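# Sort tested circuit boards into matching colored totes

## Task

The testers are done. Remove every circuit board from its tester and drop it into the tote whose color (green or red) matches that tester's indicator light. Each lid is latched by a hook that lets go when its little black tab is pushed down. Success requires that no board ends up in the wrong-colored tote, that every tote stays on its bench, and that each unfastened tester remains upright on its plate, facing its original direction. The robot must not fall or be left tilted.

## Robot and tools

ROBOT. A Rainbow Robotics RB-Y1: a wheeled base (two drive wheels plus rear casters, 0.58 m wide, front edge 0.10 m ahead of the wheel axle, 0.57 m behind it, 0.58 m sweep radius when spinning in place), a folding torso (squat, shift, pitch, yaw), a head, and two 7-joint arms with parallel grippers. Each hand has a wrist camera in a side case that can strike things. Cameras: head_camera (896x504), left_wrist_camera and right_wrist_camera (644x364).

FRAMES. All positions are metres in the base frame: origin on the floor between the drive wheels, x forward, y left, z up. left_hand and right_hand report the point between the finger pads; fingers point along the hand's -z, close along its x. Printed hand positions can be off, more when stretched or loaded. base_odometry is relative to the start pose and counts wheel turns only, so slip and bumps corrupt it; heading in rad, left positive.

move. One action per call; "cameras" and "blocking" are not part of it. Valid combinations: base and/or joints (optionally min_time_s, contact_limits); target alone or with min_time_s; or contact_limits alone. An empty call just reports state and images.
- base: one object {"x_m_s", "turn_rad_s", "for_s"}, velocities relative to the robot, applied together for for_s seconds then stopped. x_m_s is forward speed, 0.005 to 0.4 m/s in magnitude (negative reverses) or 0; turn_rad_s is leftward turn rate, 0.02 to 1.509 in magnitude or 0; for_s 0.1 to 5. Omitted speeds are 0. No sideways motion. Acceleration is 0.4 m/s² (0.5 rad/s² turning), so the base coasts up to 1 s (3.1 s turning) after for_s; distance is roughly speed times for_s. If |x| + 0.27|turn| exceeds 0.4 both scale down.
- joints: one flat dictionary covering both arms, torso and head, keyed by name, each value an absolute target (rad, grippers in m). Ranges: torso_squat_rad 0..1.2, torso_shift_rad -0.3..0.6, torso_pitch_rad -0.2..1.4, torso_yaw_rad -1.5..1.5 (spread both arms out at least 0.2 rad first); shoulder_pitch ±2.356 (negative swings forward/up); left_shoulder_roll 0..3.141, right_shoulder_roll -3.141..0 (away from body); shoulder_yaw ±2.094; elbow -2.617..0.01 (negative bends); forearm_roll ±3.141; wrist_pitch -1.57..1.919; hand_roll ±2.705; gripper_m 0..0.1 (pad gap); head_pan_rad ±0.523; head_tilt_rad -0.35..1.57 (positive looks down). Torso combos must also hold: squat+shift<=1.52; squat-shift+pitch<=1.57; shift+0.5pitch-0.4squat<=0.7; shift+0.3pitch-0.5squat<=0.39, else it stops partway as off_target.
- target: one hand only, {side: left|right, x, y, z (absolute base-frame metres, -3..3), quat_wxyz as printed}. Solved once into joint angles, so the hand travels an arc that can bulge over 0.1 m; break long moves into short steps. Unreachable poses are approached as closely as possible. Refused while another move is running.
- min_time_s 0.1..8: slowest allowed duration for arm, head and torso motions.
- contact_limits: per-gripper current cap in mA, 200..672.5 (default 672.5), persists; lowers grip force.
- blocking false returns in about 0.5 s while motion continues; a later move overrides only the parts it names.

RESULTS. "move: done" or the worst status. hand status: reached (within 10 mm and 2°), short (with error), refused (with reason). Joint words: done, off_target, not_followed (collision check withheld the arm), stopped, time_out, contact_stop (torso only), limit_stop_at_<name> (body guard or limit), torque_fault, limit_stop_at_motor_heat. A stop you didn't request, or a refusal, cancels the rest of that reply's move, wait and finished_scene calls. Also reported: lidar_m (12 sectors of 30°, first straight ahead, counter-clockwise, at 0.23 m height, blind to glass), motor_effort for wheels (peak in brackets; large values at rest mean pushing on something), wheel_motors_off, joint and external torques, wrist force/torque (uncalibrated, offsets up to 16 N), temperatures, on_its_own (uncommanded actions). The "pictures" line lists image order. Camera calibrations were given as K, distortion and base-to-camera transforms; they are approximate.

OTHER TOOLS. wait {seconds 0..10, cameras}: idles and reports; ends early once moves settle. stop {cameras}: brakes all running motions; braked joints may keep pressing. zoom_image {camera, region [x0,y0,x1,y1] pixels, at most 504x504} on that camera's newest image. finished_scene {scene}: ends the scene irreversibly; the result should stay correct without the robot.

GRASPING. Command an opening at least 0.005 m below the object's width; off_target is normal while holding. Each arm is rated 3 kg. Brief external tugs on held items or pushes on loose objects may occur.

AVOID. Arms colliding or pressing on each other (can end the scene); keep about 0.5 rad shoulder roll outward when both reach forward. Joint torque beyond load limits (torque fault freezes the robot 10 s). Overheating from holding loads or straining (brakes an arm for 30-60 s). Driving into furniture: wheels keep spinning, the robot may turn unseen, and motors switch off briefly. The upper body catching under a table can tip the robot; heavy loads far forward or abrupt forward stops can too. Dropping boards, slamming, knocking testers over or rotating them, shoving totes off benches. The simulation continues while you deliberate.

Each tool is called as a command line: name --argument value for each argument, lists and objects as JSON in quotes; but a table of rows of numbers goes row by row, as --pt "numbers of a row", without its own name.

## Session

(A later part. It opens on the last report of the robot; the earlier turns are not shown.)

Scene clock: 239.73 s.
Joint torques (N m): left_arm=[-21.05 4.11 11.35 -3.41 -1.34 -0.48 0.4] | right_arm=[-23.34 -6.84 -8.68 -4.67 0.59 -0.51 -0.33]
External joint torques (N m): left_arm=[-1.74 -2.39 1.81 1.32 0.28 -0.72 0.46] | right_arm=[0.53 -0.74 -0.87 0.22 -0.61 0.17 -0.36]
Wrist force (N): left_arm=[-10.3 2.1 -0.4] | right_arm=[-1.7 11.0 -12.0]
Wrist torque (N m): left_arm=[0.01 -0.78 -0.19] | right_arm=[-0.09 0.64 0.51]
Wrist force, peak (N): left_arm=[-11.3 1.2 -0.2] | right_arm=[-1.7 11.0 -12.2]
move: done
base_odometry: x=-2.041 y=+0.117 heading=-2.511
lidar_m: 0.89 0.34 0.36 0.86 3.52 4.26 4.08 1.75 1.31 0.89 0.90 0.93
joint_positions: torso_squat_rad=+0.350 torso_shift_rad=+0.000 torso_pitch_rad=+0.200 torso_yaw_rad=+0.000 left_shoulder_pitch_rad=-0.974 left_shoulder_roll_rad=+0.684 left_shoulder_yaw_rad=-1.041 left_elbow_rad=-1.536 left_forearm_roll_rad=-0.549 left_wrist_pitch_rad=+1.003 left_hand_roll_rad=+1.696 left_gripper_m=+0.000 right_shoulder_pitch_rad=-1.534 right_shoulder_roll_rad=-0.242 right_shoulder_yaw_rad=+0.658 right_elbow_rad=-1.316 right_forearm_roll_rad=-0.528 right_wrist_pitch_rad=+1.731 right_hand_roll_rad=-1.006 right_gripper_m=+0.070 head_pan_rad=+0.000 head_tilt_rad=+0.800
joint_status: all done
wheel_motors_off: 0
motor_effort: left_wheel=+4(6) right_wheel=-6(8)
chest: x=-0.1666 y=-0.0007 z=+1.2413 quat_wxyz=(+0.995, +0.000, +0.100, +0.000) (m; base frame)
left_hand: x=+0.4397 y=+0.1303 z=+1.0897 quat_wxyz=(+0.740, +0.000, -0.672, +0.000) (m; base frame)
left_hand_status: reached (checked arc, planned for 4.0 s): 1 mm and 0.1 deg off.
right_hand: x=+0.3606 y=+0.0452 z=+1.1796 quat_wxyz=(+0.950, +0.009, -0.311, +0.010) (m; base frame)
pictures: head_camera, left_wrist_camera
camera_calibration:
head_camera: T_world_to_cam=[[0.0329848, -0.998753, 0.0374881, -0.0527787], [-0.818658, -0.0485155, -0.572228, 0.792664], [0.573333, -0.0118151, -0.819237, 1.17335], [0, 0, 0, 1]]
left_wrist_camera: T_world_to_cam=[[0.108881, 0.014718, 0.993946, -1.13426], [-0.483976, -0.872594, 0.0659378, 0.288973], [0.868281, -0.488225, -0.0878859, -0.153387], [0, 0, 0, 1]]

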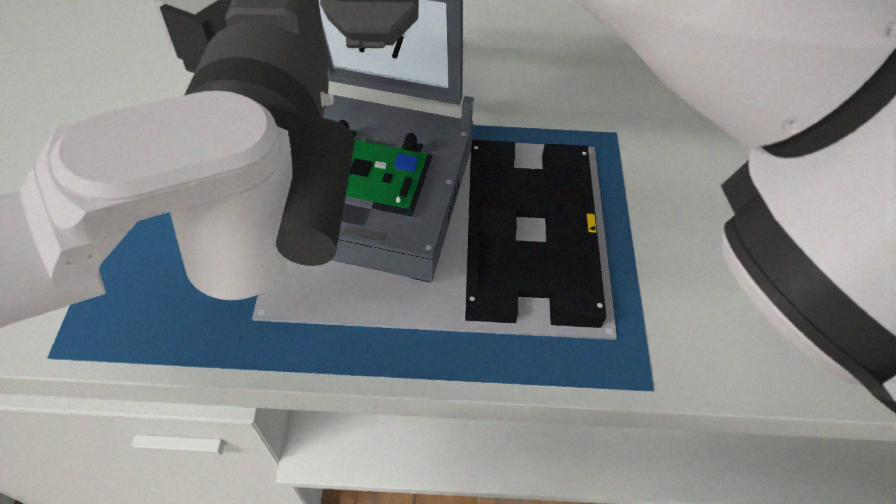

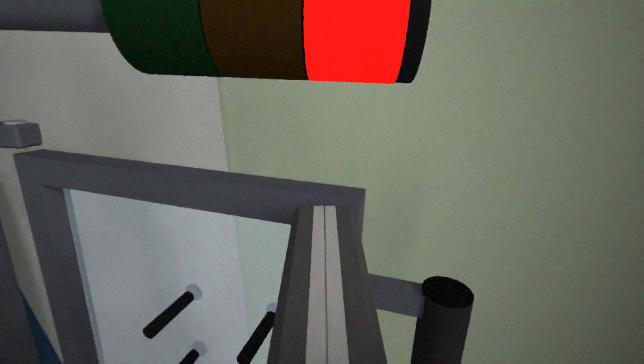

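move --target '{"side":"left","x":0.472,"y":0.13,"z":1.09,"quat_wxyz":[0.74,0,-0.672,0]}' --min_time_s 4 --cameras '["head_camera"]'

move --target '{"side":"left","x":0.43,"y":0.135,"z":1.09,"quat_wxyz":[0.74,0,-0.672,0]}' --min_time_s 2 --cameras '["left_wrist_camera","head_camera"]'

move --target '{"side":"left","x":0.30,"y":0.19,"z":1.10,"quat_wxyz":[0.74,0,-0.672,0]}' --min_time_s 2.5 --cameras '["left_wrist_camera","head_camera"]'

Scene clock: 250.77 s.
Wrist force, peak (N): left_arm=[-10.7 2.5 -0.6] | right_arm=[-1.8 10.9 -12.5]
move: done
joint_status: all done
wheel_motors_off: 0
motor_effort: left_wheel=+3(6) right_wheel=-6(7)
left_hand_status: reached (checked arc, planned for 4.0 s): 1 mm and 0.1 deg off.
pictures: head_camera
camera_calibration:
head_camera: T_world_to_cam=[[0.032989, -0.998752, 0.0374872, -0.0527769], [-0.818658, -0.0485184, -0.572228, 0.792664], [0.573333, -0.0118119, -0.819237, 1.17335], [0, 0, 0, 1]]

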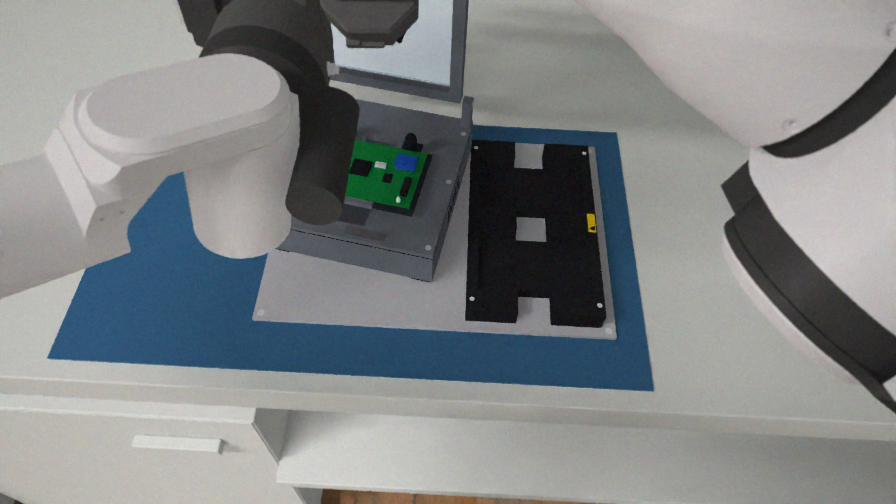

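Scene clock: 253.10 s.
Wrist force, peak (N): left_arm=[-9.5 1.8 -0.7] | right_arm=[-1.8 11.1 -12.2]
move: done
joint_status: all done
wheel_motors_off: 0
motor_effort: left_wheel=+3(5) right_wheel=-4(8)
left_hand_status: reached (checked arc, planned for 2.0 s): 1 mm and 0.0 deg off.
pictures: head_camera, left_wrist_camera
camera_calibration:
head_camera: T_world_to_cam=[[0.0329887, -0.998752, 0.0374874, -0.0527771], [-0.818659, -0.0485183, -0.572227, 0.792664], [0.573332, -0.0118123, -0.819238, 1.17335], [0, 0, 0, 1]]
left_wrist_camera: T_world_to_cam=[[0.107885, 0.015988, 0.994035, -1.13344], [-0.484463, -0.872272, 0.0666095, 0.287895], [0.868134, -0.488759, -0.0863595, -0.145134], [0, 0, 0, 1]]

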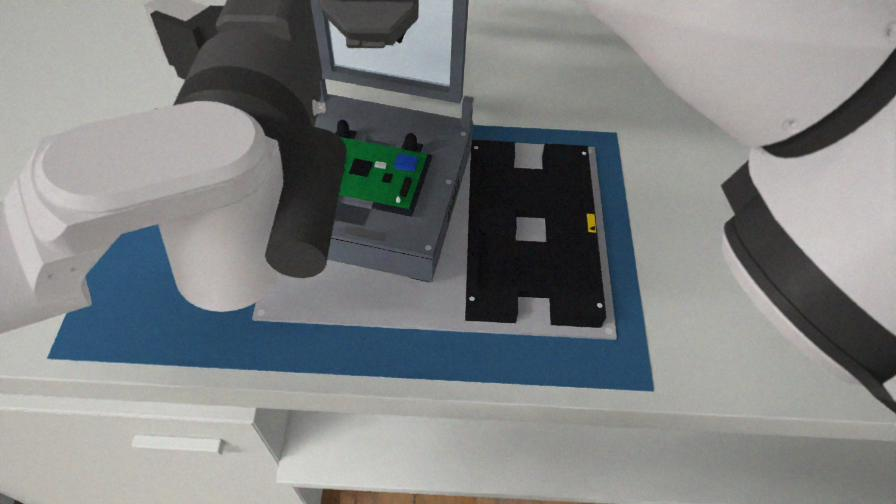

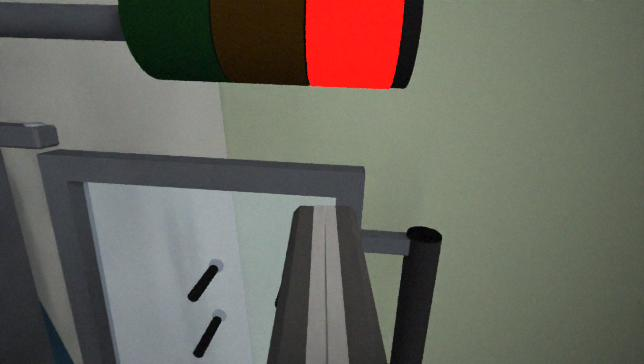

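Scene clock: 255.93 s.
Joint torques (N m): left_arm=[-10.76 8.73 7.37 -5.72 -1.67 0.51 -0.42] | right_arm=[-23.28 -6.85 -8.74 -4.52 0.58 -0.58 -0.26]
External joint torques (N m): left_arm=[1.41 0.84 -1.21 0.04 0.17 0.27 -0.37] | right_arm=[0.59 -0.75 -0.94 0.37 -0.61 0.11 -0.29]
Wrist force (N): left_arm=[-8.0 0.5 -3.8] | right_arm=[-1.4 11.0 -11.8]
Wrist torque (N m): left_arm=[-0.05 -0.78 -0.18] | right_arm=[-0.11 0.66 0.48]
Wrist force, peak (N): left_arm=[-8.3 0.3 -3.9] | right_arm=[-1.9 11.3 -12.1]
move: done
base_odometry: x=-2.041 y=+0.117 heading=-2.511
lidar_m: 0.89 0.34 0.36 0.86 3.53 4.27 4.09 1.75 1.32 0.88 0.90 0.93
joint_positions: torso_squat_rad=+0.350 torso_shift_rad=+0.000 torso_pitch_rad=+0.200 torso_yaw_rad=+0.000 left_shoulder_pitch_rad=-0.649 left_shoulder_roll_rad=+1.029 left_shoulder_yaw_rad=-1.061 left_elbow_rad=-2.194 left_forearm_roll_rad=-0.675 left_wrist_pitch_rad=+1.265 left_hand_roll_rad=+1.693 left_gripper_m=+0.000 right_shoulder_pitch_rad=-1.534 right_shoulder_roll_rad=-0.242 right_shoulder_yaw_rad=+0.658 right_elbow_rad=-1.316 right_forearm_roll_rad=-0.528 right_wrist_pitch_rad=+1.731 right_hand_roll_rad=-1.006 right_gripper_m=+0.070 head_pan_rad=+0.000 head_tilt_rad=+0.800
joint_status: all done
wheel_motors_off: 0
motor_effort: left_wheel=+4(5) right_wheel=-6(8)
chest: x=-0.1666 y=-0.0007 z=+1.2413 quat_wxyz=(+0.995, +0.000, +0.100, +0.000) (m; base frame)
left_hand: x=+0.3005 y=+0.1898 z=+1.1001 quat_wxyz=(+0.740, +0.000, -0.672, +0.000) (m; base frame)
left_hand_status: reached (checked arc, planned for 2.5 s): 1 mm and 0.0 deg off.
right_hand: x=+0.3606 y=+0.0452 z=+1.1797 quat_wxyz=(+0.950, +0.009, -0.311, +0.010) (m; base frame)
pictures: head_camera, left_wrist_camera
camera_calibration:
head_camera: T_world_to_cam=[[0.0329891, -0.998752, 0.0374873, -0.052777], [-0.818659, -0.0485186, -0.572227, 0.792664], [0.573332, -0.0118121, -0.819238, 1.17335], [0, 0, 0, 1]]
left_wrist_camera: T_world_to_cam=[[0.108111, 0.015982, 0.99401, -1.1304], [-0.484326, -0.872341, 0.0667024, 0.271952], [0.868182, -0.488637, -0.0865694, -0.00387267], [0, 0, 0, 1]]

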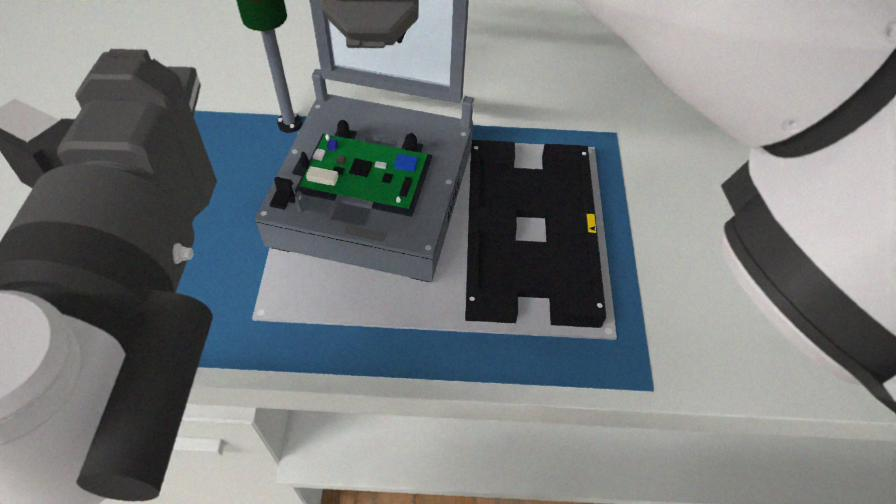

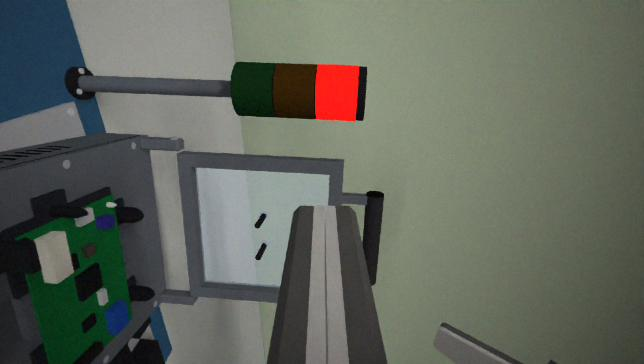

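move --target '{"side":"right","x":0.27,"y":0.0,"z":1.17,"quat_wxyz":[0.95,0.01,-0.312,0.01]}' --min_time_s 2 --cameras '[]'

move --joints '{"right_shoulder_pitch_rad":-0.924,"right_shoulder_roll_rad":-1.856,"right_shoulder_yaw_rad":1.366,"right_elbow_rad":-2.364,"right_forearm_roll_rad":-0.513,"right_wrist_pitch_rad":0.666,"right_hand_roll_rad":-1.47,"right_gripper_m":0.04}' --min_time_s 3 --cameras '[]'

move --joints '{"left_shoulder_pitch_rad":-0.924,"left_shoulder_roll_rad":1.856,"left_shoulder_yaw_rad":-1.366,"left_elbow_rad":-2.364,"left_forearm_roll_rad":0.513,"left_wrist_pitch_rad":0.666,"left_hand_roll_rad":1.47,"left_gripper_m":0.086}' --min_time_s 3 --cameras '[]'

move --base '{"x_m_s":0.1,"for_s":0.45}' --joints '{"torso_pitch_rad":0.25,"head_tilt_rad":0.85}' --cameras '["head_camera"]'

zoom_image --camera "head_camera" --region '[230, 40, 630, 340]'

Scene clock: 272.20 s.
Wrist force, peak (N): left_arm=[-8.4 0.5 -3.9] | right_arm=[-2.0 11.3 -12.2]
move: done
joint_status: all done
wheel_motors_off: 0
motor_effort: left_wheel=+4(5) right_wheel=-5(7)
right_hand_status: reached (checked arc, planned for 2.0 s): 0 mm and 0.1 deg off.
pictures: none

Scene clock: 275.50 s.
Wrist force, peak (N): left_arm=[-8.5 0.7 -3.6] | right_arm=[-1.8 11.0 -12.3]
move: done
joint_status: all done
wheel_motors_off: 0
motor_effort: left_wheel=+2(5) right_wheel=-5(7)
pictures: none

Scene clock: 278.80 s.
Wrist force, peak (N): left_arm=[-6.1 -0.5 -8.0] | right_arm=[-1.8 11.2 -12.2]
move: done
joint_status: all done
wheel_motors_off: 0
motor_effort: left_wheel=+3(5) right_wheel=-5(8)
pictures: none

Scene clock: 279.80 s.
Joint torques (N m): left_arm=[-7.73 11.82 6.34 -1.14 -0.28 -0.39 -0.22] | right_arm=[-6.85 -12.98 -7.35 -0.97 0.61 -0.23 -0.26]
External joint torques (N m): left_arm=[-0.17 -0.55 -0.87 -0.04 0.29 -0.25 -0.19] | right_arm=[1.35 0.87 0.49 0.04 -0.17 -0.12 -0.29]
Wrist force (N): left_arm=[-4.8 0.2 -8.4] | right_arm=[-1.1 11.2 -12.0]
Wrist torque (N m): left_arm=[-0.10 -0.57 -0.19] | right_arm=[-0.11 0.63 0.49]
Wrist force, peak (N): left_arm=[-4.9 0.1 -9.0] | right_arm=[-1.3 10.9 -12.7]
move: done
base_odometry: x=-2.079 y=+0.089 heading=-2.511
lidar_m: 0.85 0.33 0.31 0.82 3.52 4.29 4.13 1.75 1.32 0.88 0.89 0.89
base_status: done (sent for 0.47 of 0.47 s)
joint_positions: torso_squat_rad=+0.350 torso_shift_rad=+0.000 torso_pitch_rad=+0.250 torso_yaw_rad=+0.000 left_shoulder_pitch_rad=-0.924 left_shoulder_roll_rad=+1.856 left_shoulder_yaw_rad=-1.366 left_elbow_rad=-2.364 left_forearm_roll_rad=+0.513 left_wrist_pitch_rad=+0.666 left_hand_roll_rad=+1.470 left_gripper_m=+0.086 right_shoulder_pitch_rad=-0.924 right_shoulder_roll_rad=-1.856 right_shoulder_yaw_rad=+1.366 right_elbow_rad=-2.364 right_forearm_roll_rad=-0.513 right_wrist_pitch_rad=+0.666 right_hand_roll_rad=-1.470 right_gripper_m=+0.040 head_pan_rad=+0.000 head_tilt_rad=+0.850
joint_status: all done
wheel_motors_off: 0
motor_effort: left_wheel=-4(29) right_wheel=+0(30)
chest: x=-0.1514 y=-0.0007 z=+1.2379 quat_wxyz=(+0.992, +0.000, +0.125, +0.000) (m; base frame)
left_hand: x=+0.1790 y=+0.3489 z=+1.0026 quat_wxyz=(+0.965, +0.000, -0.263, -0.001) (m; base frame)
right_hand: x=+0.1791 y=-0.3500 z=+1.0020 quat_wxyz=(+0.965, +0.001, -0.263, +0.001) (m; base frame)
pictures: head_camera
camera_calibration:
head_camera: T_world_to_cam=[[0.0366566, -0.99875, 0.0339891, -0.0480528], [-0.871834, -0.048585, -0.487385, 0.683825], [0.488427, -0.011767, -0.872525, 1.22272], [0, 0, 0, 1]]

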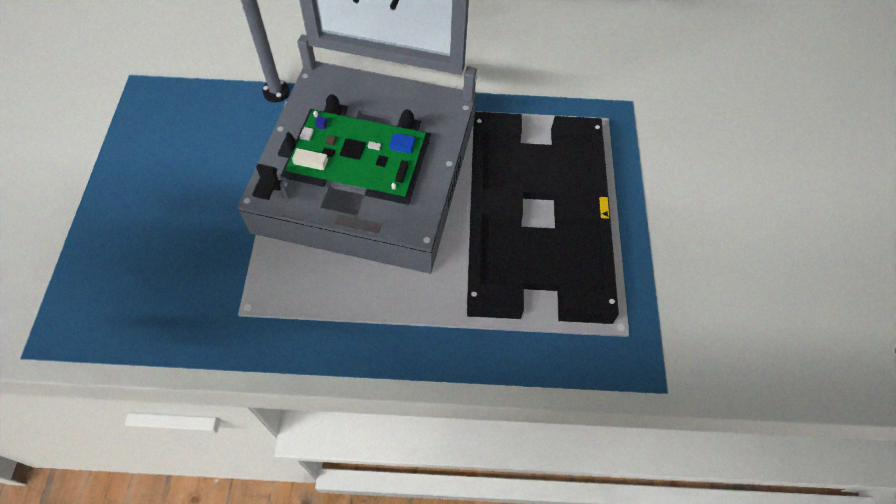

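Scaled by 1.260 from the camera's 896x504 image, which has a finer 1280x720 frame.

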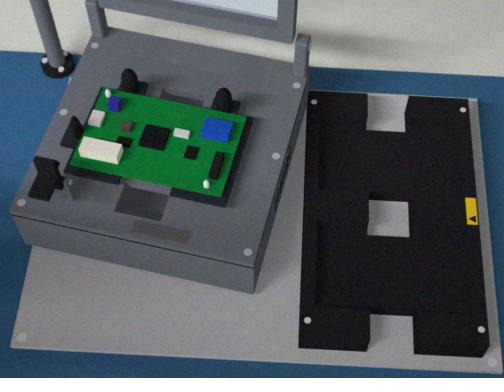

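move --target '{"side":"left","x":0.30,"y":0.12,"z":1.08,"quat_wxyz":[0.9954,0,0,-0.096]}' --min_time_s 3 --cameras '[]'

move --target '{"side":"left","x":0.35,"y":0.074,"z":0.985,"quat_wxyz":[0.9954,0,0,-0.096]}' --min_time_s 2 --cameras '["head_camera","left_wrist_camera"]'

Scene clock: 298.60 s.
Wrist force, peak (N): left_arm=[-5.1 0.0 -8.8] | right_arm=[-1.4 11.2 -12.4]
move: done
joint_status: all done
wheel_motors_off: 0
motor_effort: left_wheel=-3(5) right_wheel=+0(3)
left_hand_status: reached (checked arc, planned for 3.0 s): 0 mm and 0.0 deg off.
pictures: none

Scene clock: 300.93 s.
Joint torques (N m): left_arm=[-21.92 6.34 6 0.2 0.14 -0.39 -0.14] | right_arm=[-6.6 -12.92 -7.13 -0.88 0.6 -0.2 -0.31]
External joint torques (N m): left_arm=[1.94 -1.27 -1.11 1.06 0.12 -0.31 -0.14] | right_arm=[1.61 0.93 0.71 0.13 -0.17 -0.1 -0.34]
Wrist force (N): left_arm=[-1.7 0.3 -9.5] | right_arm=[-1.6 11.0 -12.4]
Wrist torque (N m): left_arm=[-0.08 -0.40 -0.19] | right_arm=[-0.12 0.58 0.51]
Wrist force, peak (N): left_arm=[-1.5 0.6 -9.9] | right_arm=[-1.6 11.0 -12.4]
move: done
base_odometry: x=-2.079 y=+0.089 heading=-2.511
lidar_m: 0.85 0.34 0.31 0.82 3.53 4.30 4.13 1.76 1.32 0.88 0.88 0.89
joint_positions: torso_squat_rad=+0.350 torso_shift_rad=+0.000 torso_pitch_rad=+0.250 torso_yaw_rad=+0.000 left_shoulder_pitch_rad=-1.579 left_shoulder_roll_rad=+0.474 left_shoulder_yaw_rad=-1.232 left_elbow_rad=-0.835 left_forearm_roll_rad=+1.446 left_wrist_pitch_rad=+1.407 left_hand_roll_rad=+0.540 left_gripper_m=+0.086 right_shoulder_pitch_rad=-0.924 right_shoulder_roll_rad=-1.856 right_shoulder_yaw_rad=+1.366 right_elbow_rad=-2.364 right_forearm_roll_rad=-0.513 right_wrist_pitch_rad=+0.666 right_hand_roll_rad=-1.470 right_gripper_m=+0.040 head_pan_rad=+0.000 head_tilt_rad=+0.850
joint_status: all done
wheel_motors_off: 0
motor_effort: left_wheel=-4(5) right_wheel=+2(3)
chest: x=-0.1514 y=-0.0007 z=+1.2379 quat_wxyz=(+0.992, +0.000, +0.125, +0.000) (m; base frame)
left_hand: x=+0.3497 y=+0.0740 z=+0.9853 quat_wxyz=(+0.995, -0.001, -0.002, -0.096) (m; base frame)
left_hand_status: reached (checked arc, planned for 2.0 s): 0 mm and 0.3 deg off.
right_hand: x=+0.1791 y=-0.3500 z=+1.0021 quat_wxyz=(+0.965, +0.001, -0.263, +0.001) (m; base frame)
pictures: head_camera, left_wrist_camera
camera_calibration:
head_camera: T_world_to_cam=[[0.0366531, -0.99875, 0.0339934, -0.048056], [-0.87178, -0.0485854, -0.487482, 0.683893], [0.488524, -0.0117671, -0.872471, 1.2227], [0, 0, 0, 1]]
left_wrist_camera: T_world_to_cam=[[0.984458, -0.175429, -0.00814833, -0.324564], [-0.149063, -0.859232, 0.489388, -0.332243], [-0.0928539, -0.480568, -0.872028, 0.996271], [0, 0, 0, 1]]

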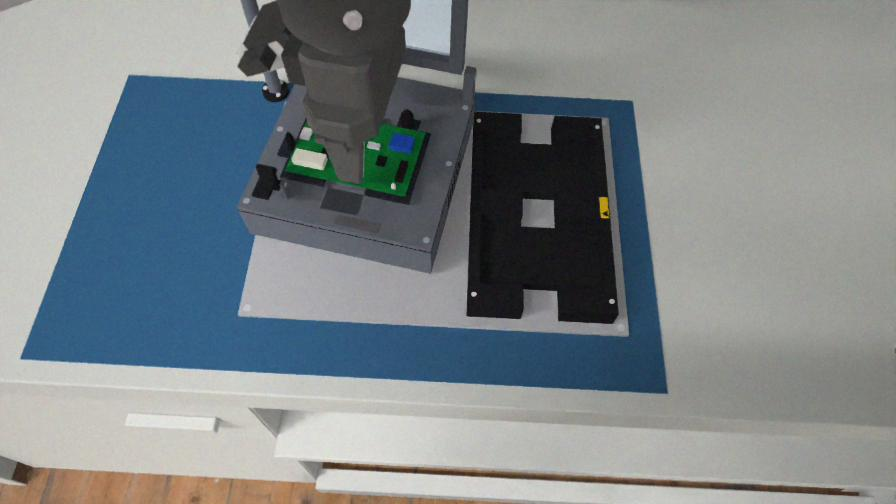

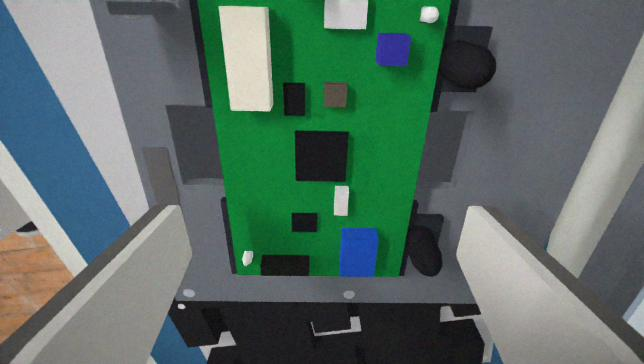

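move --target '{"side":"left","x":0.354,"y":0.085,"z":0.957,"quat_wxyz":[0.9954,0,0,-0.096]}' --min_time_s 2 --cameras '["head_camera","left_wrist_camera"]'

Scene clock: 311.17 s.
Joint torques (N m): left_arm=[-21.33 5.5 4.99 0.25 0.06 -0.45 -0.26] | right_arm=[-6.82 -13.09 -7.04 -0.93 0.7 -0.22 -0.22]
External joint torques (N m): left_arm=[2.58 -2.01 -1.32 1.13 0.04 -0.36 -0.26] | right_arm=[1.39 0.76 0.81 0.08 -0.08 -0.11 -0.25]
Wrist force (N): left_arm=[-1.2 0.4 -9.1] | right_arm=[-1.2 10.9 -12.3]
Wrist torque (N m): left_arm=[-0.09 -0.36 -0.20] | right_arm=[-0.07 0.62 0.50]
Wrist force, peak (N): left_arm=[-1.8 0.4 -9.7] | right_arm=[-1.1 11.0 -12.6]
move: done
base_odometry: x=-2.079 y=+0.089 heading=-2.511
lidar_m: 0.85 0.33 0.31 0.82 3.53 4.31 4.12 1.75 1.32 0.88 0.89 0.88
joint_positions: torso_squat_rad=+0.350 torso_shift_rad=+0.000 torso_pitch_rad=+0.250 torso_yaw_rad=+0.000 left_shoulder_pitch_rad=-1.541 left_shoulder_roll_rad=+0.434 left_shoulder_yaw_rad=-1.243 left_elbow_rad=-0.730 left_forearm_roll_rad=+1.436 left_wrist_pitch_rad=+1.354 left_hand_roll_rad=+0.465 left_gripper_m=+0.086 right_shoulder_pitch_rad=-0.924 right_shoulder_roll_rad=-1.856 right_shoulder_yaw_rad=+1.366 right_elbow_rad=-2.364 right_forearm_roll_rad=-0.513 right_wrist_pitch_rad=+0.666 right_hand_roll_rad=-1.470 right_gripper_m=+0.040 head_pan_rad=+0.000 head_tilt_rad=+0.850
joint_status: all done
wheel_motors_off: 0
motor_effort: left_wheel=-3(5) right_wheel=+1(3)
chest: x=-0.1514 y=-0.0007 z=+1.2379 quat_wxyz=(+0.992, +0.000, +0.125, +0.000) (m; base frame)
left_hand: x=+0.3540 y=+0.0851 z=+0.9574 quat_wxyz=(+0.995, +0.000, -0.001, -0.096) (m; base frame)
left_hand_status: reached (checked arc, planned for 2.0 s): 0 mm and 0.1 deg off.
right_hand: x=+0.1791 y=-0.3500 z=+1.0021 quat_wxyz=(+0.965, +0.001, -0.263, +0.001) (m; base frame)
pictures: head_camera, left_wrist_camera
camera_calibration:
head_camera: T_world_to_cam=[[0.0366529, -0.99875, 0.0339932, -0.048056], [-0.87178, -0.0485851, -0.487482, 0.683893], [0.488524, -0.011767, -0.872471, 1.2227], [0, 0, 0, 1]]
left_wrist_camera: T_world_to_cam=[[0.984417, -0.17556, -0.0100688, -0.325202], [-0.148329, -0.859752, 0.488697, -0.307938], [-0.0944525, -0.479588, -0.872395, 0.97845], [0, 0, 0, 1]]

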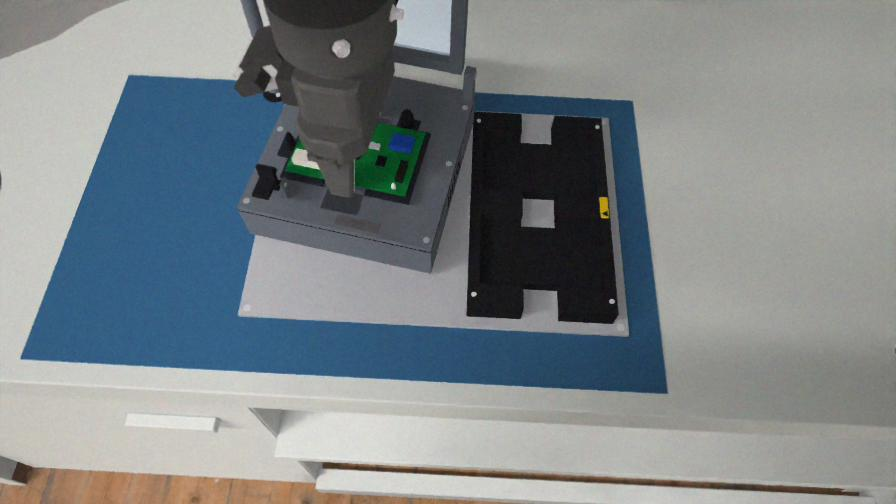

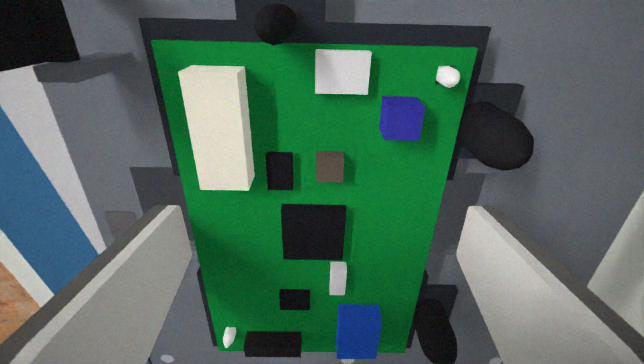

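move --target '{"side":"left","x":0.355,"y":0.090,"z":0.953,"quat_wxyz":[0.9954,0,0,-0.096]}' --min_time_s 1.5 --cameras '["left_wrist_camera"]'

move --target '{"side":"left","x":0.355,"y":0.090,"z":0.946,"quat_wxyz":[0.9954,0,0,-0.096]}' --min_time_s 2 --cameras '["left_wrist_camera"]'

Scene clock: 324.80 s.
Wrist force, peak (N): left_arm=[-1.9 0.2 -9.8] | right_arm=[-1.0 11.3 -12.4]
move: done
joint_status: all done
wheel_motors_off: 0
motor_effort: left_wheel=-2(5) right_wheel=+2(3)
left_hand_status: reached (checked arc, planned for 1.5 s): 0 mm and 0.1 deg off.
pictures: left_wrist_camera
camera_calibration:
left_wrist_camera: T_world_to_cam=[[0.984388, -0.175648, -0.011282, -0.324312], [-0.147849, -0.859965, 0.488467, -0.301483], [-0.0955006, -0.479174, -0.872509, 0.977942], [0, 0, 0, 1]]

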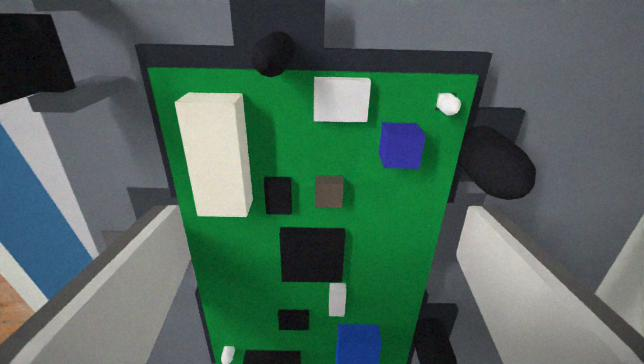

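Scene clock: 327.13 s.
Joint torques (N m): left_arm=[-21.19 5.36 4.49 0.35 0.04 -0.48 -0.29] | right_arm=[-6.74 -12.94 -7.16 -0.95 0.73 -0.21 -0.31]
External joint torques (N m): left_arm=[2.7 -2.1 -1.48 1.21 0.02 -0.39 -0.29] | right_arm=[1.46 0.91 0.68 0.06 -0.05 -0.11 -0.33]
Wrist force (N): left_arm=[-1.6 0.3 -9.2] | right_arm=[-1.3 10.9 -11.9]
Wrist torque (N m): left_arm=[-0.07 -0.42 -0.21] | right_arm=[-0.10 0.61 0.50]
Wrist force, peak (N): left_arm=[-1.6 0.5 -9.9] | right_arm=[-1.3 11.2 -12.3]
move: done
base_odometry: x=-2.079 y=+0.089 heading=-2.511
lidar_m: 0.85 0.34 0.31 0.82 3.53 4.30 4.12 1.75 1.31 0.87 0.90 0.88
joint_positions: torso_squat_rad=+0.350 torso_shift_rad=+0.000 torso_pitch_rad=+0.250 torso_yaw_rad=+0.000 left_shoulder_pitch_rad=-1.525 left_shoulder_roll_rad=+0.418 left_shoulder_yaw_rad=-1.246 left_elbow_rad=-0.687 left_forearm_roll_rad=+1.434 left_wrist_pitch_rad=+1.333 left_hand_roll_rad=+0.434 left_gripper_m=+0.086 right_shoulder_pitch_rad=-0.924 right_shoulder_roll_rad=-1.856 right_shoulder_yaw_rad=+1.366 right_elbow_rad=-2.364 right_forearm_roll_rad=-0.513 right_wrist_pitch_rad=+0.666 right_hand_roll_rad=-1.470 right_gripper_m=+0.040 head_pan_rad=+0.000 head_tilt_rad=+0.850
joint_status: all done
wheel_motors_off: 0
motor_effort: left_wheel=-3(5) right_wheel=+3(4)
chest: x=-0.1514 y=-0.0007 z=+1.2379 quat_wxyz=(+0.992, +0.000, +0.125, +0.000) (m; base frame)
left_hand: x=+0.3550 y=+0.0901 z=+0.9465 quat_wxyz=(+0.995, +0.000, -0.001, -0.096) (m; base frame)
left_hand_status: reached (checked arc, planned for 2.0 s): 0 mm and 0.1 deg off.
right_hand: x=+0.1791 y=-0.3500 z=+1.0021 quat_wxyz=(+0.965, +0.001, -0.263, +0.001) (m; base frame)
pictures: left_wrist_camera
camera_calibration:
left_wrist_camera: T_world_to_cam=[[0.984376, -0.175725, -0.011146, -0.32439], [-0.147974, -0.859904, 0.488538, -0.298125], [-0.0954329, -0.479256, -0.872472, 0.971863], [0, 0, 0, 1]]

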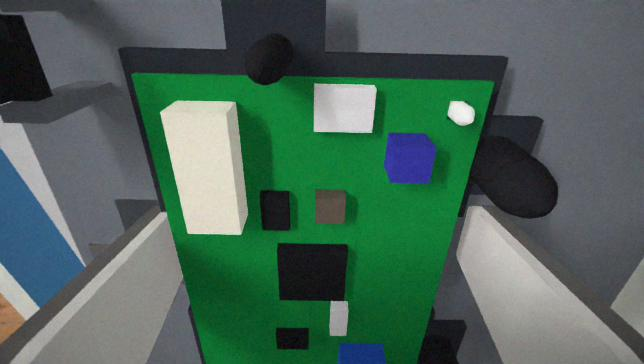

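move --target '{"side":"left","x":0.355,"y":0.086,"z":0.946,"quat_wxyz":[0.9954,0,0,-0.096]}' --min_time_s 1 --cameras '[]'

move --target '{"side":"left","x":0.355,"y":0.086,"z":0.941,"quat_wxyz":[0.9954,0,0,-0.096]}' --min_time_s 2 --cameras '["left_wrist_camera"]'

move --joints '{"left_gripper_m":0.05}' --cameras '["left_wrist_camera"]'

Scene clock: 334.90 s.
Wrist force, peak (N): left_arm=[-1.5 0.5 -9.7] | right_arm=[-1.1 11.0 -12.6]
move: done
joint_status: all done
wheel_motors_off: 0
motor_effort: left_wheel=-5(5) right_wheel=+2(4)
left_hand_status: reached (checked arc, planned for 1.0 s): 0 mm and 0.0 deg off.
pictures: none

Scene clock: 337.23 s.
Wrist force, peak (N): left_arm=[-1.7 0.4 -9.7] | right_arm=[-1.0 11.3 -12.3]
move: done
joint_status: all done
wheel_motors_off: 0
motor_effort: left_wheel=-4(5) right_wheel=+2(4)
left_hand_status: reached (checked arc, planned for 2.0 s): 0 mm and 0.1 deg off.
pictures: left_wrist_camera
camera_calibration:
left_wrist_camera: T_world_to_cam=[[0.984379, -0.175703, -0.0112569, -0.325145], [-0.147894, -0.859881, 0.488602, -0.299195], [-0.0955286, -0.479304, -0.872434, 0.965512], [0, 0, 0, 1]]

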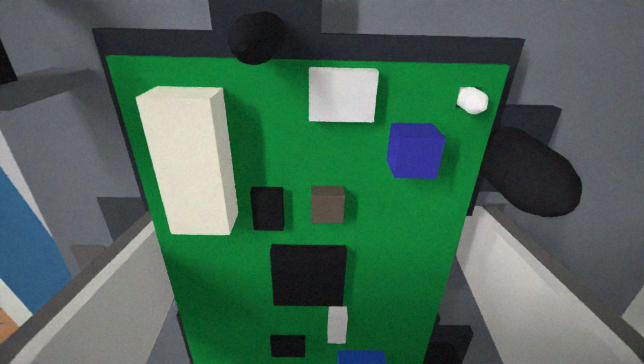

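Scene clock: 338.13 s.
Joint torques (N m): left_arm=[-27.46 8.12 6.25 0.59 -2.15 -6.74 -0.03] | right_arm=[-6.71 -13.04 -6.84 -0.91 0.65 -0.18 -0.21]
External joint torques (N m): left_arm=[-3.56 0.77 0.62 1.45 -2.16 -6.66 -0.03] | right_arm=[1.5 0.8 1.01 0.09 -0.12 -0.07 -0.24]
Wrist force (N): left_arm=[-30.2 1.4 1.4] | right_arm=[-1.3 10.9 -12.0]
Wrist torque (N m): left_arm=[-0.07 0.23 -0.43] | right_arm=[-0.10 0.62 0.50]
Wrist force, peak (N): left_arm=[-37.6 1.3 1.4] | right_arm=[-0.9 11.2 -12.2]
move: off_target
base_odometry: x=-2.079 y=+0.089 heading=-2.511
lidar_m: 0.85 0.33 0.30 0.82 3.53 4.31 4.12 1.75 1.31 0.88 0.89 0.88
joint_positions: torso_squat_rad=+0.350 torso_shift_rad=+0.000 torso_pitch_rad=+0.249 torso_yaw_rad=+0.000 left_shoulder_pitch_rad=-1.524 left_shoulder_roll_rad=+0.388 left_shoulder_yaw_rad=-1.247 left_elbow_rad=-0.644 left_forearm_roll_rad=+1.433 left_wrist_pitch_rad=+1.325 left_hand_roll_rad=+0.419 left_gripper_m=+0.071 right_shoulder_pitch_rad=-0.924 right_shoulder_roll_rad=-1.856 right_shoulder_yaw_rad=+1.366 right_elbow_rad=-2.364 right_forearm_roll_rad=-0.513 right_wrist_pitch_rad=+0.666 right_hand_roll_rad=-1.470 right_gripper_m=+0.040 head_pan_rad=+0.000 head_tilt_rad=+0.850
joint_status: left_gripper_m off_target (ended at +0.071, target +0.050)
wheel_motors_off: 0
motor_effort: left_wheel=+4(5) right_wheel=+7(9)
chest: x=-0.1520 y=-0.0007 z=+1.2379 quat_wxyz=(+0.992, +0.000, +0.124, +0.000) (m; base frame)
left_hand: x=+0.3537 y=+0.0863 z=+0.9409 quat_wxyz=(+0.995, +0.000, +0.001, -0.096) (m; base frame)
right_hand: x=+0.1787 y=-0.3499 z=+1.0024 quat_wxyz=(+0.965, +0.001, -0.264, +0.001) (m; base frame)
pictures: left_wrist_camera
camera_calibration:
left_wrist_camera: T_world_to_cam=[[0.984326, -0.175812, -0.013886, -0.321255], [-0.146766, -0.860271, 0.488256, -0.299002], [-0.0977869, -0.478565, -0.87259, 0.965948], [0, 0, 0, 1]]

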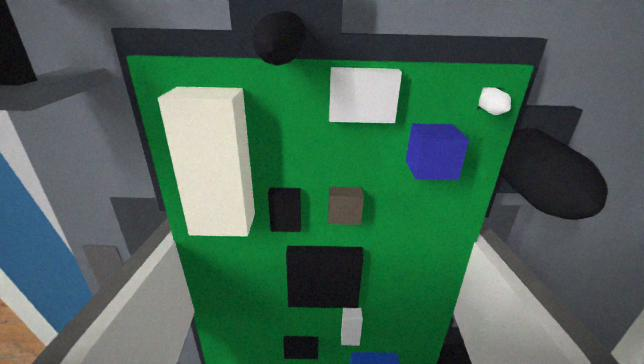

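move --target '{"side":"left","x":0.349,"y":0.087,"z":0.941,"quat_wxyz":[0.9954,0,0,-0.096]}' --min_time_s 1 --cameras '["left_wrist_camera"]'

move --target '{"side":"left","x":0.349,"y":0.086,"z":0.949,"quat_wxyz":[0.995,0.03,-0.003,-0.096]}' --min_time_s 2 --cameras '["head_camera","left_wrist_camera"]'

Scene clock: 347.43 s.
Wrist force, peak (N): left_arm=[-30.7 1.3 1.9] | right_arm=[-1.3 11.0 -12.5]
move: done
joint_status: all done
wheel_motors_off: 0
motor_effort: left_wheel=-1(5) right_wheel=+5(8)
left_hand_status: reached (checked arc, planned for 1.0 s): 1 mm and 0.2 deg off.
pictures: left_wrist_camera
camera_calibration:
left_wrist_camera: T_world_to_cam=[[0.98421, -0.176309, -0.0156967, -0.315642], [-0.146319, -0.860277, 0.488379, -0.299401], [-0.0996094, -0.478371, -0.87249, 0.966516], [0, 0, 0, 1]]

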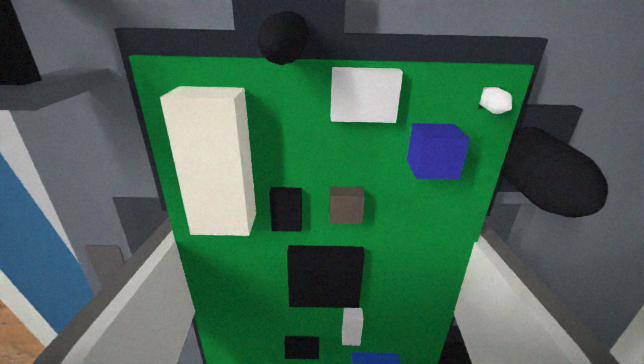

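Scene clock: 349.77 s.
Joint torques (N m): left_arm=[-23.1 4.86 4.64 -1.78 0.49 1.72 0.15] | right_arm=[-6.67 -12.82 -6.99 -0.74 0.57 -0.23 -0.21]
External joint torques (N m): left_arm=[0.65 -2.45 -1.56 -1.09 0.56 1.74 0.15] | right_arm=[1.54 1.03 0.85 0.27 -0.21 -0.12 -0.24]
Wrist force (N): left_arm=[4.6 -1.8 -13.1] | right_arm=[-1.4 10.8 -12.2]
Wrist torque (N m): left_arm=[0.18 -0.61 0.10] | right_arm=[-0.08 0.61 0.51]
Wrist force, peak (N): left_arm=[17.2 -2.2 -18.7] | right_arm=[-1.3 11.2 -12.3]
move: done
base_odometry: x=-2.079 y=+0.089 heading=-2.511
lidar_m: 0.85 0.33 0.31 0.83 3.53 4.31 4.13 1.75 1.32 0.87 0.89 0.88
joint_positions: torso_squat_rad=+0.350 torso_shift_rad=+0.000 torso_pitch_rad=+0.250 torso_yaw_rad=+0.000 left_shoulder_pitch_rad=-1.542 left_shoulder_roll_rad=+0.410 left_shoulder_yaw_rad=-1.278 left_elbow_rad=-0.734 left_forearm_roll_rad=+1.399 left_wrist_pitch_rad=+1.361 left_hand_roll_rad=+0.509 left_gripper_m=+0.071 right_shoulder_pitch_rad=-0.924 right_shoulder_roll_rad=-1.856 right_shoulder_yaw_rad=+1.366 right_elbow_rad=-2.364 right_forearm_roll_rad=-0.513 right_wrist_pitch_rad=+0.666 right_hand_roll_rad=-1.470 right_gripper_m=+0.040 head_pan_rad=+0.000 head_tilt_rad=+0.850
joint_status: all done
wheel_motors_off: 0
motor_effort: left_wheel=-1(4) right_wheel=+5(8)
chest: x=-0.1513 y=-0.0007 z=+1.2379 quat_wxyz=(+0.992, +0.000, +0.125, +0.000) (m; base frame)
left_hand: x=+0.3497 y=+0.0864 z=+0.9491 quat_wxyz=(+0.995, +0.029, -0.002, -0.096) (m; base frame)
left_hand_status: reached (checked arc, planned for 2.0 s): 1 mm and 0.1 deg off.
right_hand: x=+0.1791 y=-0.3500 z=+1.0021 quat_wxyz=(+0.965, +0.001, -0.263, +0.001) (m; base frame)
pictures: head_camera, left_wrist_camera
camera_calibration:
head_camera: T_world_to_cam=[[0.0365748, -0.99875, 0.03407, -0.0481229], [-0.871832, -0.0485532, -0.487393, 0.683848], [0.488438, -0.011877, -0.872518, 1.2227], [0, 0, 0, 1]]
left_wrist_camera: T_world_to_cam=[[0.984563, -0.174598, -0.0123283, -0.318889], [-0.151825, -0.886945, 0.436208, -0.249977], [-0.0870955, -0.427603, -0.899761, 0.990414], [0, 0, 0, 1]]

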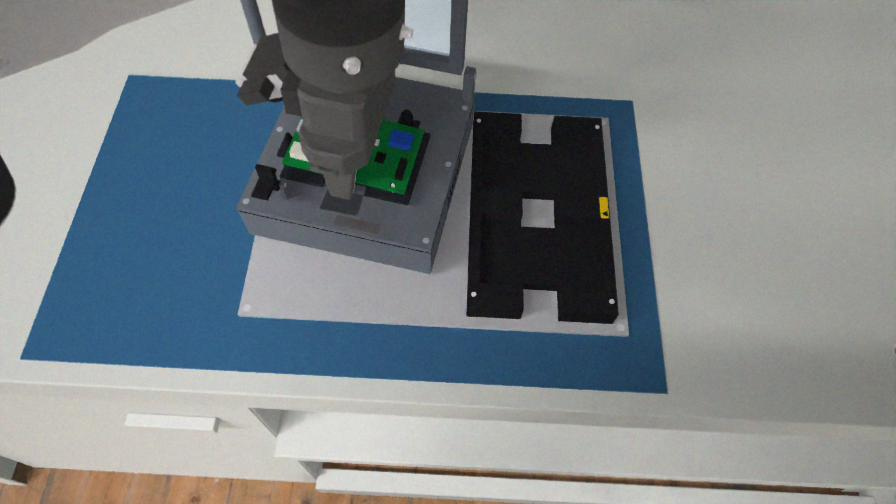

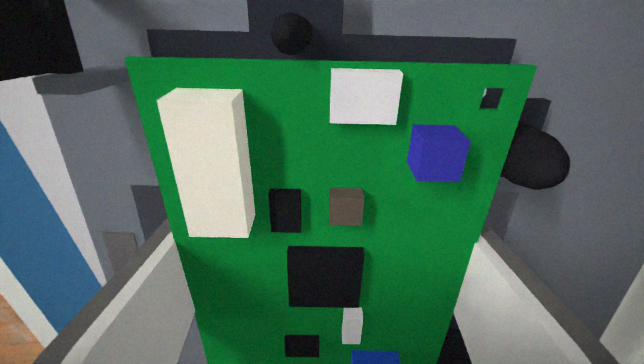

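Left pin free. Continue.

move --target '{"side":"left","x":0.349,"y":0.086,"z":0.960,"quat_wxyz":[0.9934,0.06,-0.006,-0.096]}' --min_time_s 2 --cameras '[]'

move --target '{"side":"left","x":0.349,"y":0.086,"z":0.975,"quat_wxyz":[0.9934,0.06,-0.006,-0.096]}' --min_time_s 2 --cameras '["head_camera","left_wrist_camera"]'

Scene clock: 365.23 s.
Wrist force, peak (N): left_arm=[9.2 -3.1 -15.3] | right_arm=[-1.5 11.1 -12.6]
move: done
joint_status: all done
wheel_motors_off: 0
motor_effort: left_wheel=-2(4) right_wheel=+4(7)
left_hand_status: reached (checked arc, planned for 2.0 s): 1 mm and 0.1 deg off.
pictures: none

Scene clock: 367.57 s.
Joint torques (N m): left_arm=[-23.66 8.72 7.89 -1.22 0.3 0.44 0.46] | right_arm=[-6.76 -12.99 -7.06 -0.92 0.71 -0.25 -0.26]
External joint torques (N m): left_arm=[0.15 1.25 1.3 -0.81 0.47 0.39 0.46] | right_arm=[1.45 0.86 0.78 0.09 -0.07 -0.15 -0.29]
Wrist force (N): left_arm=[-1.7 -1.3 -9.9] | right_arm=[-1.5 11.1 -12.1]
Wrist torque (N m): left_arm=[0.06 -0.44 -0.25] | right_arm=[-0.12 0.59 0.51]
Wrist force, peak (N): left_arm=[-1.8 -1.1 -10.1] | right_arm=[-1.2 11.2 -12.4]
move: done
base_odometry: x=-2.079 y=+0.089 heading=-2.511
lidar_m: 0.85 0.34 0.31 0.81 3.51 4.31 4.13 1.75 1.32 0.87 0.89 0.89
joint_positions: torso_squat_rad=+0.350 torso_shift_rad=+0.000 torso_pitch_rad=+0.250 torso_yaw_rad=+0.000 left_shoulder_pitch_rad=-1.594 left_shoulder_roll_rad=+0.425 left_shoulder_yaw_rad=-1.296 left_elbow_rad=-0.795 left_forearm_roll_rad=+1.383 left_wrist_pitch_rad=+1.433 left_hand_roll_rad=+0.572 left_gripper_m=+0.071 right_shoulder_pitch_rad=-0.924 right_shoulder_roll_rad=-1.856 right_shoulder_yaw_rad=+1.366 right_elbow_rad=-2.364 right_forearm_roll_rad=-0.513 right_wrist_pitch_rad=+0.666 right_hand_roll_rad=-1.470 right_gripper_m=+0.040 head_pan_rad=+0.000 head_tilt_rad=+0.850
joint_status: all done
wheel_motors_off: 0
motor_effort: left_wheel=-1(4) right_wheel=+3(6)
chest: x=-0.1514 y=-0.0007 z=+1.2379 quat_wxyz=(+0.992, +0.000, +0.125, +0.000) (m; base frame)
left_hand: x=+0.3492 y=+0.0860 z=+0.9743 quat_wxyz=(+0.993, +0.061, -0.005, -0.096) (m; base frame)
left_hand_status: reached (checked arc, planned for 2.0 s): 1 mm and 0.1 deg off.
right_hand: x=+0.1790 y=-0.3500 z=+1.0021 quat_wxyz=(+0.965, +0.001, -0.263, +0.001) (m; base frame)
pictures: head_camera, left_wrist_camera
camera_calibration:
head_camera: T_world_to_cam=[[0.0365907, -0.998749, 0.0340675, -0.0481156], [-0.87177, -0.0485674, -0.487501, 0.683906], [0.488546, -0.011861, -0.872457, 1.2227], [0, 0, 0, 1]]
left_wrist_camera: T_world_to_cam=[[0.984428, -0.175406, -0.0115519, -0.318779], [-0.158029, -0.911854, 0.378879, -0.201288], [-0.0769914, -0.371154, -0.925374, 1.02947], [0, 0, 0, 1]]

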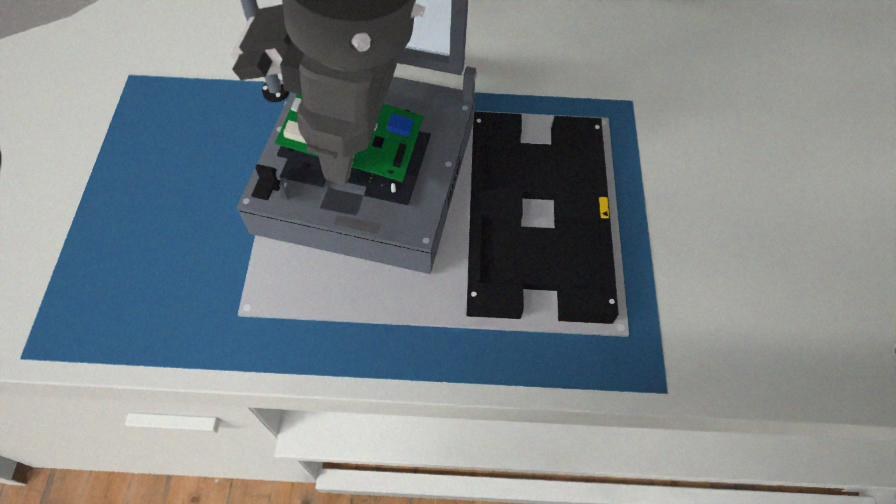

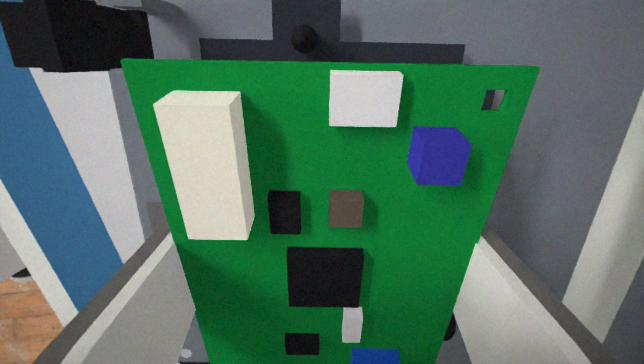

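Free. Lift and go aside, then straighten.

move --target '{"side":"left","x":0.347,"y":0.088,"z":1.02,"quat_wxyz":[0.995,0.03,-0.003,-0.096]}' --min_time_s 2 --cameras '[]'

move --target '{"side":"left","x":0.33,"y":0.12,"z":1.08,"quat_wxyz":[0.9998,0,0,0]}' --min_time_s 2 --cameras '[]'

move --target '{"side":"left","x":0.29,"y":0.2,"z":1.08,"quat_wxyz":[0.9998,0,0,0.022]}' --min_time_s 2 --cameras '[]'

move --joints '{"torso_yaw_rad":0.45,"head_pan_rad":-0.4}' --cameras '["head_camera"]'

zoom_image --camera "head_camera" --region '[250, 30, 650, 330]'

Scene clock: 380.57 s.
Wrist force, peak (N): left_arm=[-1.6 -1.3 -10.1] | right_arm=[-1.1 11.2 -12.5]
move: done
joint_status: all done
wheel_motors_off: 0
motor_effort: left_wheel=-2(4) right_wheel=+4(7)
left_hand_status: reached (checked arc, planned for 2.0 s): 0 mm and 0.2 deg off.
pictures: none

Scene clock: 382.90 s.
Wrist force, peak (N): left_arm=[-1.4 -0.8 -10.1] | right_arm=[-1.6 11.2 -12.5]
move: done
joint_status: all done
wheel_motors_off: 0
motor_effort: left_wheel=-2(4) right_wheel=+3(6)
left_hand_status: reached (checked arc, planned for 2.0 s): 0 mm and 0.1 deg off.
pictures: none

Scene clock: 385.23 s.
Wrist force, peak (N): left_arm=[-1.5 -0.4 -10.2] | right_arm=[-1.3 10.9 -12.7]
move: done
joint_status: all done
wheel_motors_off: 0
motor_effort: left_wheel=-1(3) right_wheel=+5(6)
left_hand_status: reached (checked arc, planned for 2.0 s): 0 mm and 0.0 deg off.
pictures: none

Scene clock: 386.80 s.
Joint torques (N m): left_arm=[-17.47 10.27 11.3 0.5 0.21 -0.08 0.47] | right_arm=[-7.18 -11.64 -7.43 -1.68 0.66 -0.41 -0.26]
External joint torques (N m): left_arm=[1.47 -0.4 1.18 -0.41 0.36 -0.15 0.47] | right_arm=[1.56 1.05 0.89 0.19 -0.14 -0.07 -0.29]
Wrist force (N): left_arm=[-2.1 -1.0 -9.8] | right_arm=[-1.2 10.1 -12.3]
Wrist torque (N m): left_arm=[0.02 -0.46 -0.20] | right_arm=[-0.04 0.63 0.49]
Wrist force, peak (N): left_arm=[-1.8 -0.5 -10.1] | right_arm=[-0.9 10.8 -12.5]
move: done
base_odometry: x=-2.079 y=+0.089 heading=-2.511
lidar_m: 0.85 0.32 0.31 0.82 3.52 4.31 4.12 1.76 1.32 0.87 0.88 0.88
joint_positions: torso_squat_rad=+0.350 torso_shift_rad=+0.000 torso_pitch_rad=+0.250 torso_yaw_rad=+0.450 left_shoulder_pitch_rad=-1.516 left_shoulder_roll_rad=+1.085 left_shoulder_yaw_rad=-1.129 left_elbow_rad=-1.559 left_forearm_roll_rad=+1.574 left_wrist_pitch_rad=+1.551 left_hand_roll_rad=+0.903 left_gripper_m=+0.071 right_shoulder_pitch_rad=-0.924 right_shoulder_roll_rad=-1.856 right_shoulder_yaw_rad=+1.366 right_elbow_rad=-2.364 right_forearm_roll_rad=-0.513 right_wrist_pitch_rad=+0.666 right_hand_roll_rad=-1.470 right_gripper_m=+0.040 head_pan_rad=-0.400 head_tilt_rad=+0.850
joint_status: all done
wheel_motors_off: 0
motor_effort: left_wheel=-3(4) right_wheel=+5(6)
chest: x=-0.1514 y=-0.0007 z=+1.2379 quat_wxyz=(+0.967, +0.028, +0.121, +0.221) (m; base frame)
left_hand: x=+0.1604 y=+0.3831 z=+1.1133 quat_wxyz=(+0.970, +0.055, -0.001, +0.238) (m; base frame)
right_hand: x=+0.2898 y=-0.1505 z=+0.9740 quat_wxyz=(+0.940, +0.111, -0.257, +0.195) (m; base frame)
pictures: head_camera
camera_calibration:
head_camera: T_world_to_cam=[[0.0850743, -0.996138, 0.021705, -0.0168617], [-0.868507, -0.0848152, -0.488366, 0.684609], [0.488321, 0.0226964, -0.872369, 1.22388], [0, 0, 0, 1]]

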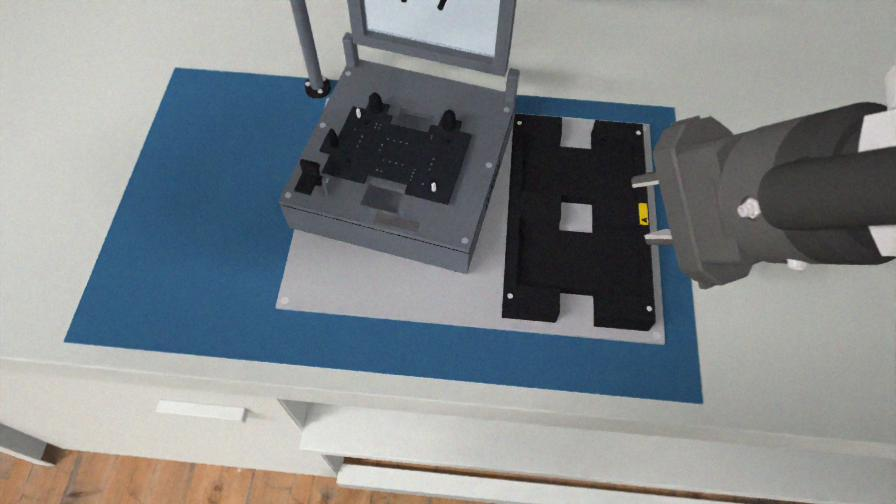

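Scaled by 1.260 from the camera's 896x504 image, which has a finer 1280x720 frame.

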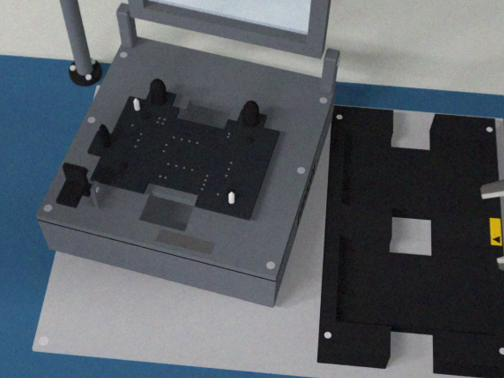

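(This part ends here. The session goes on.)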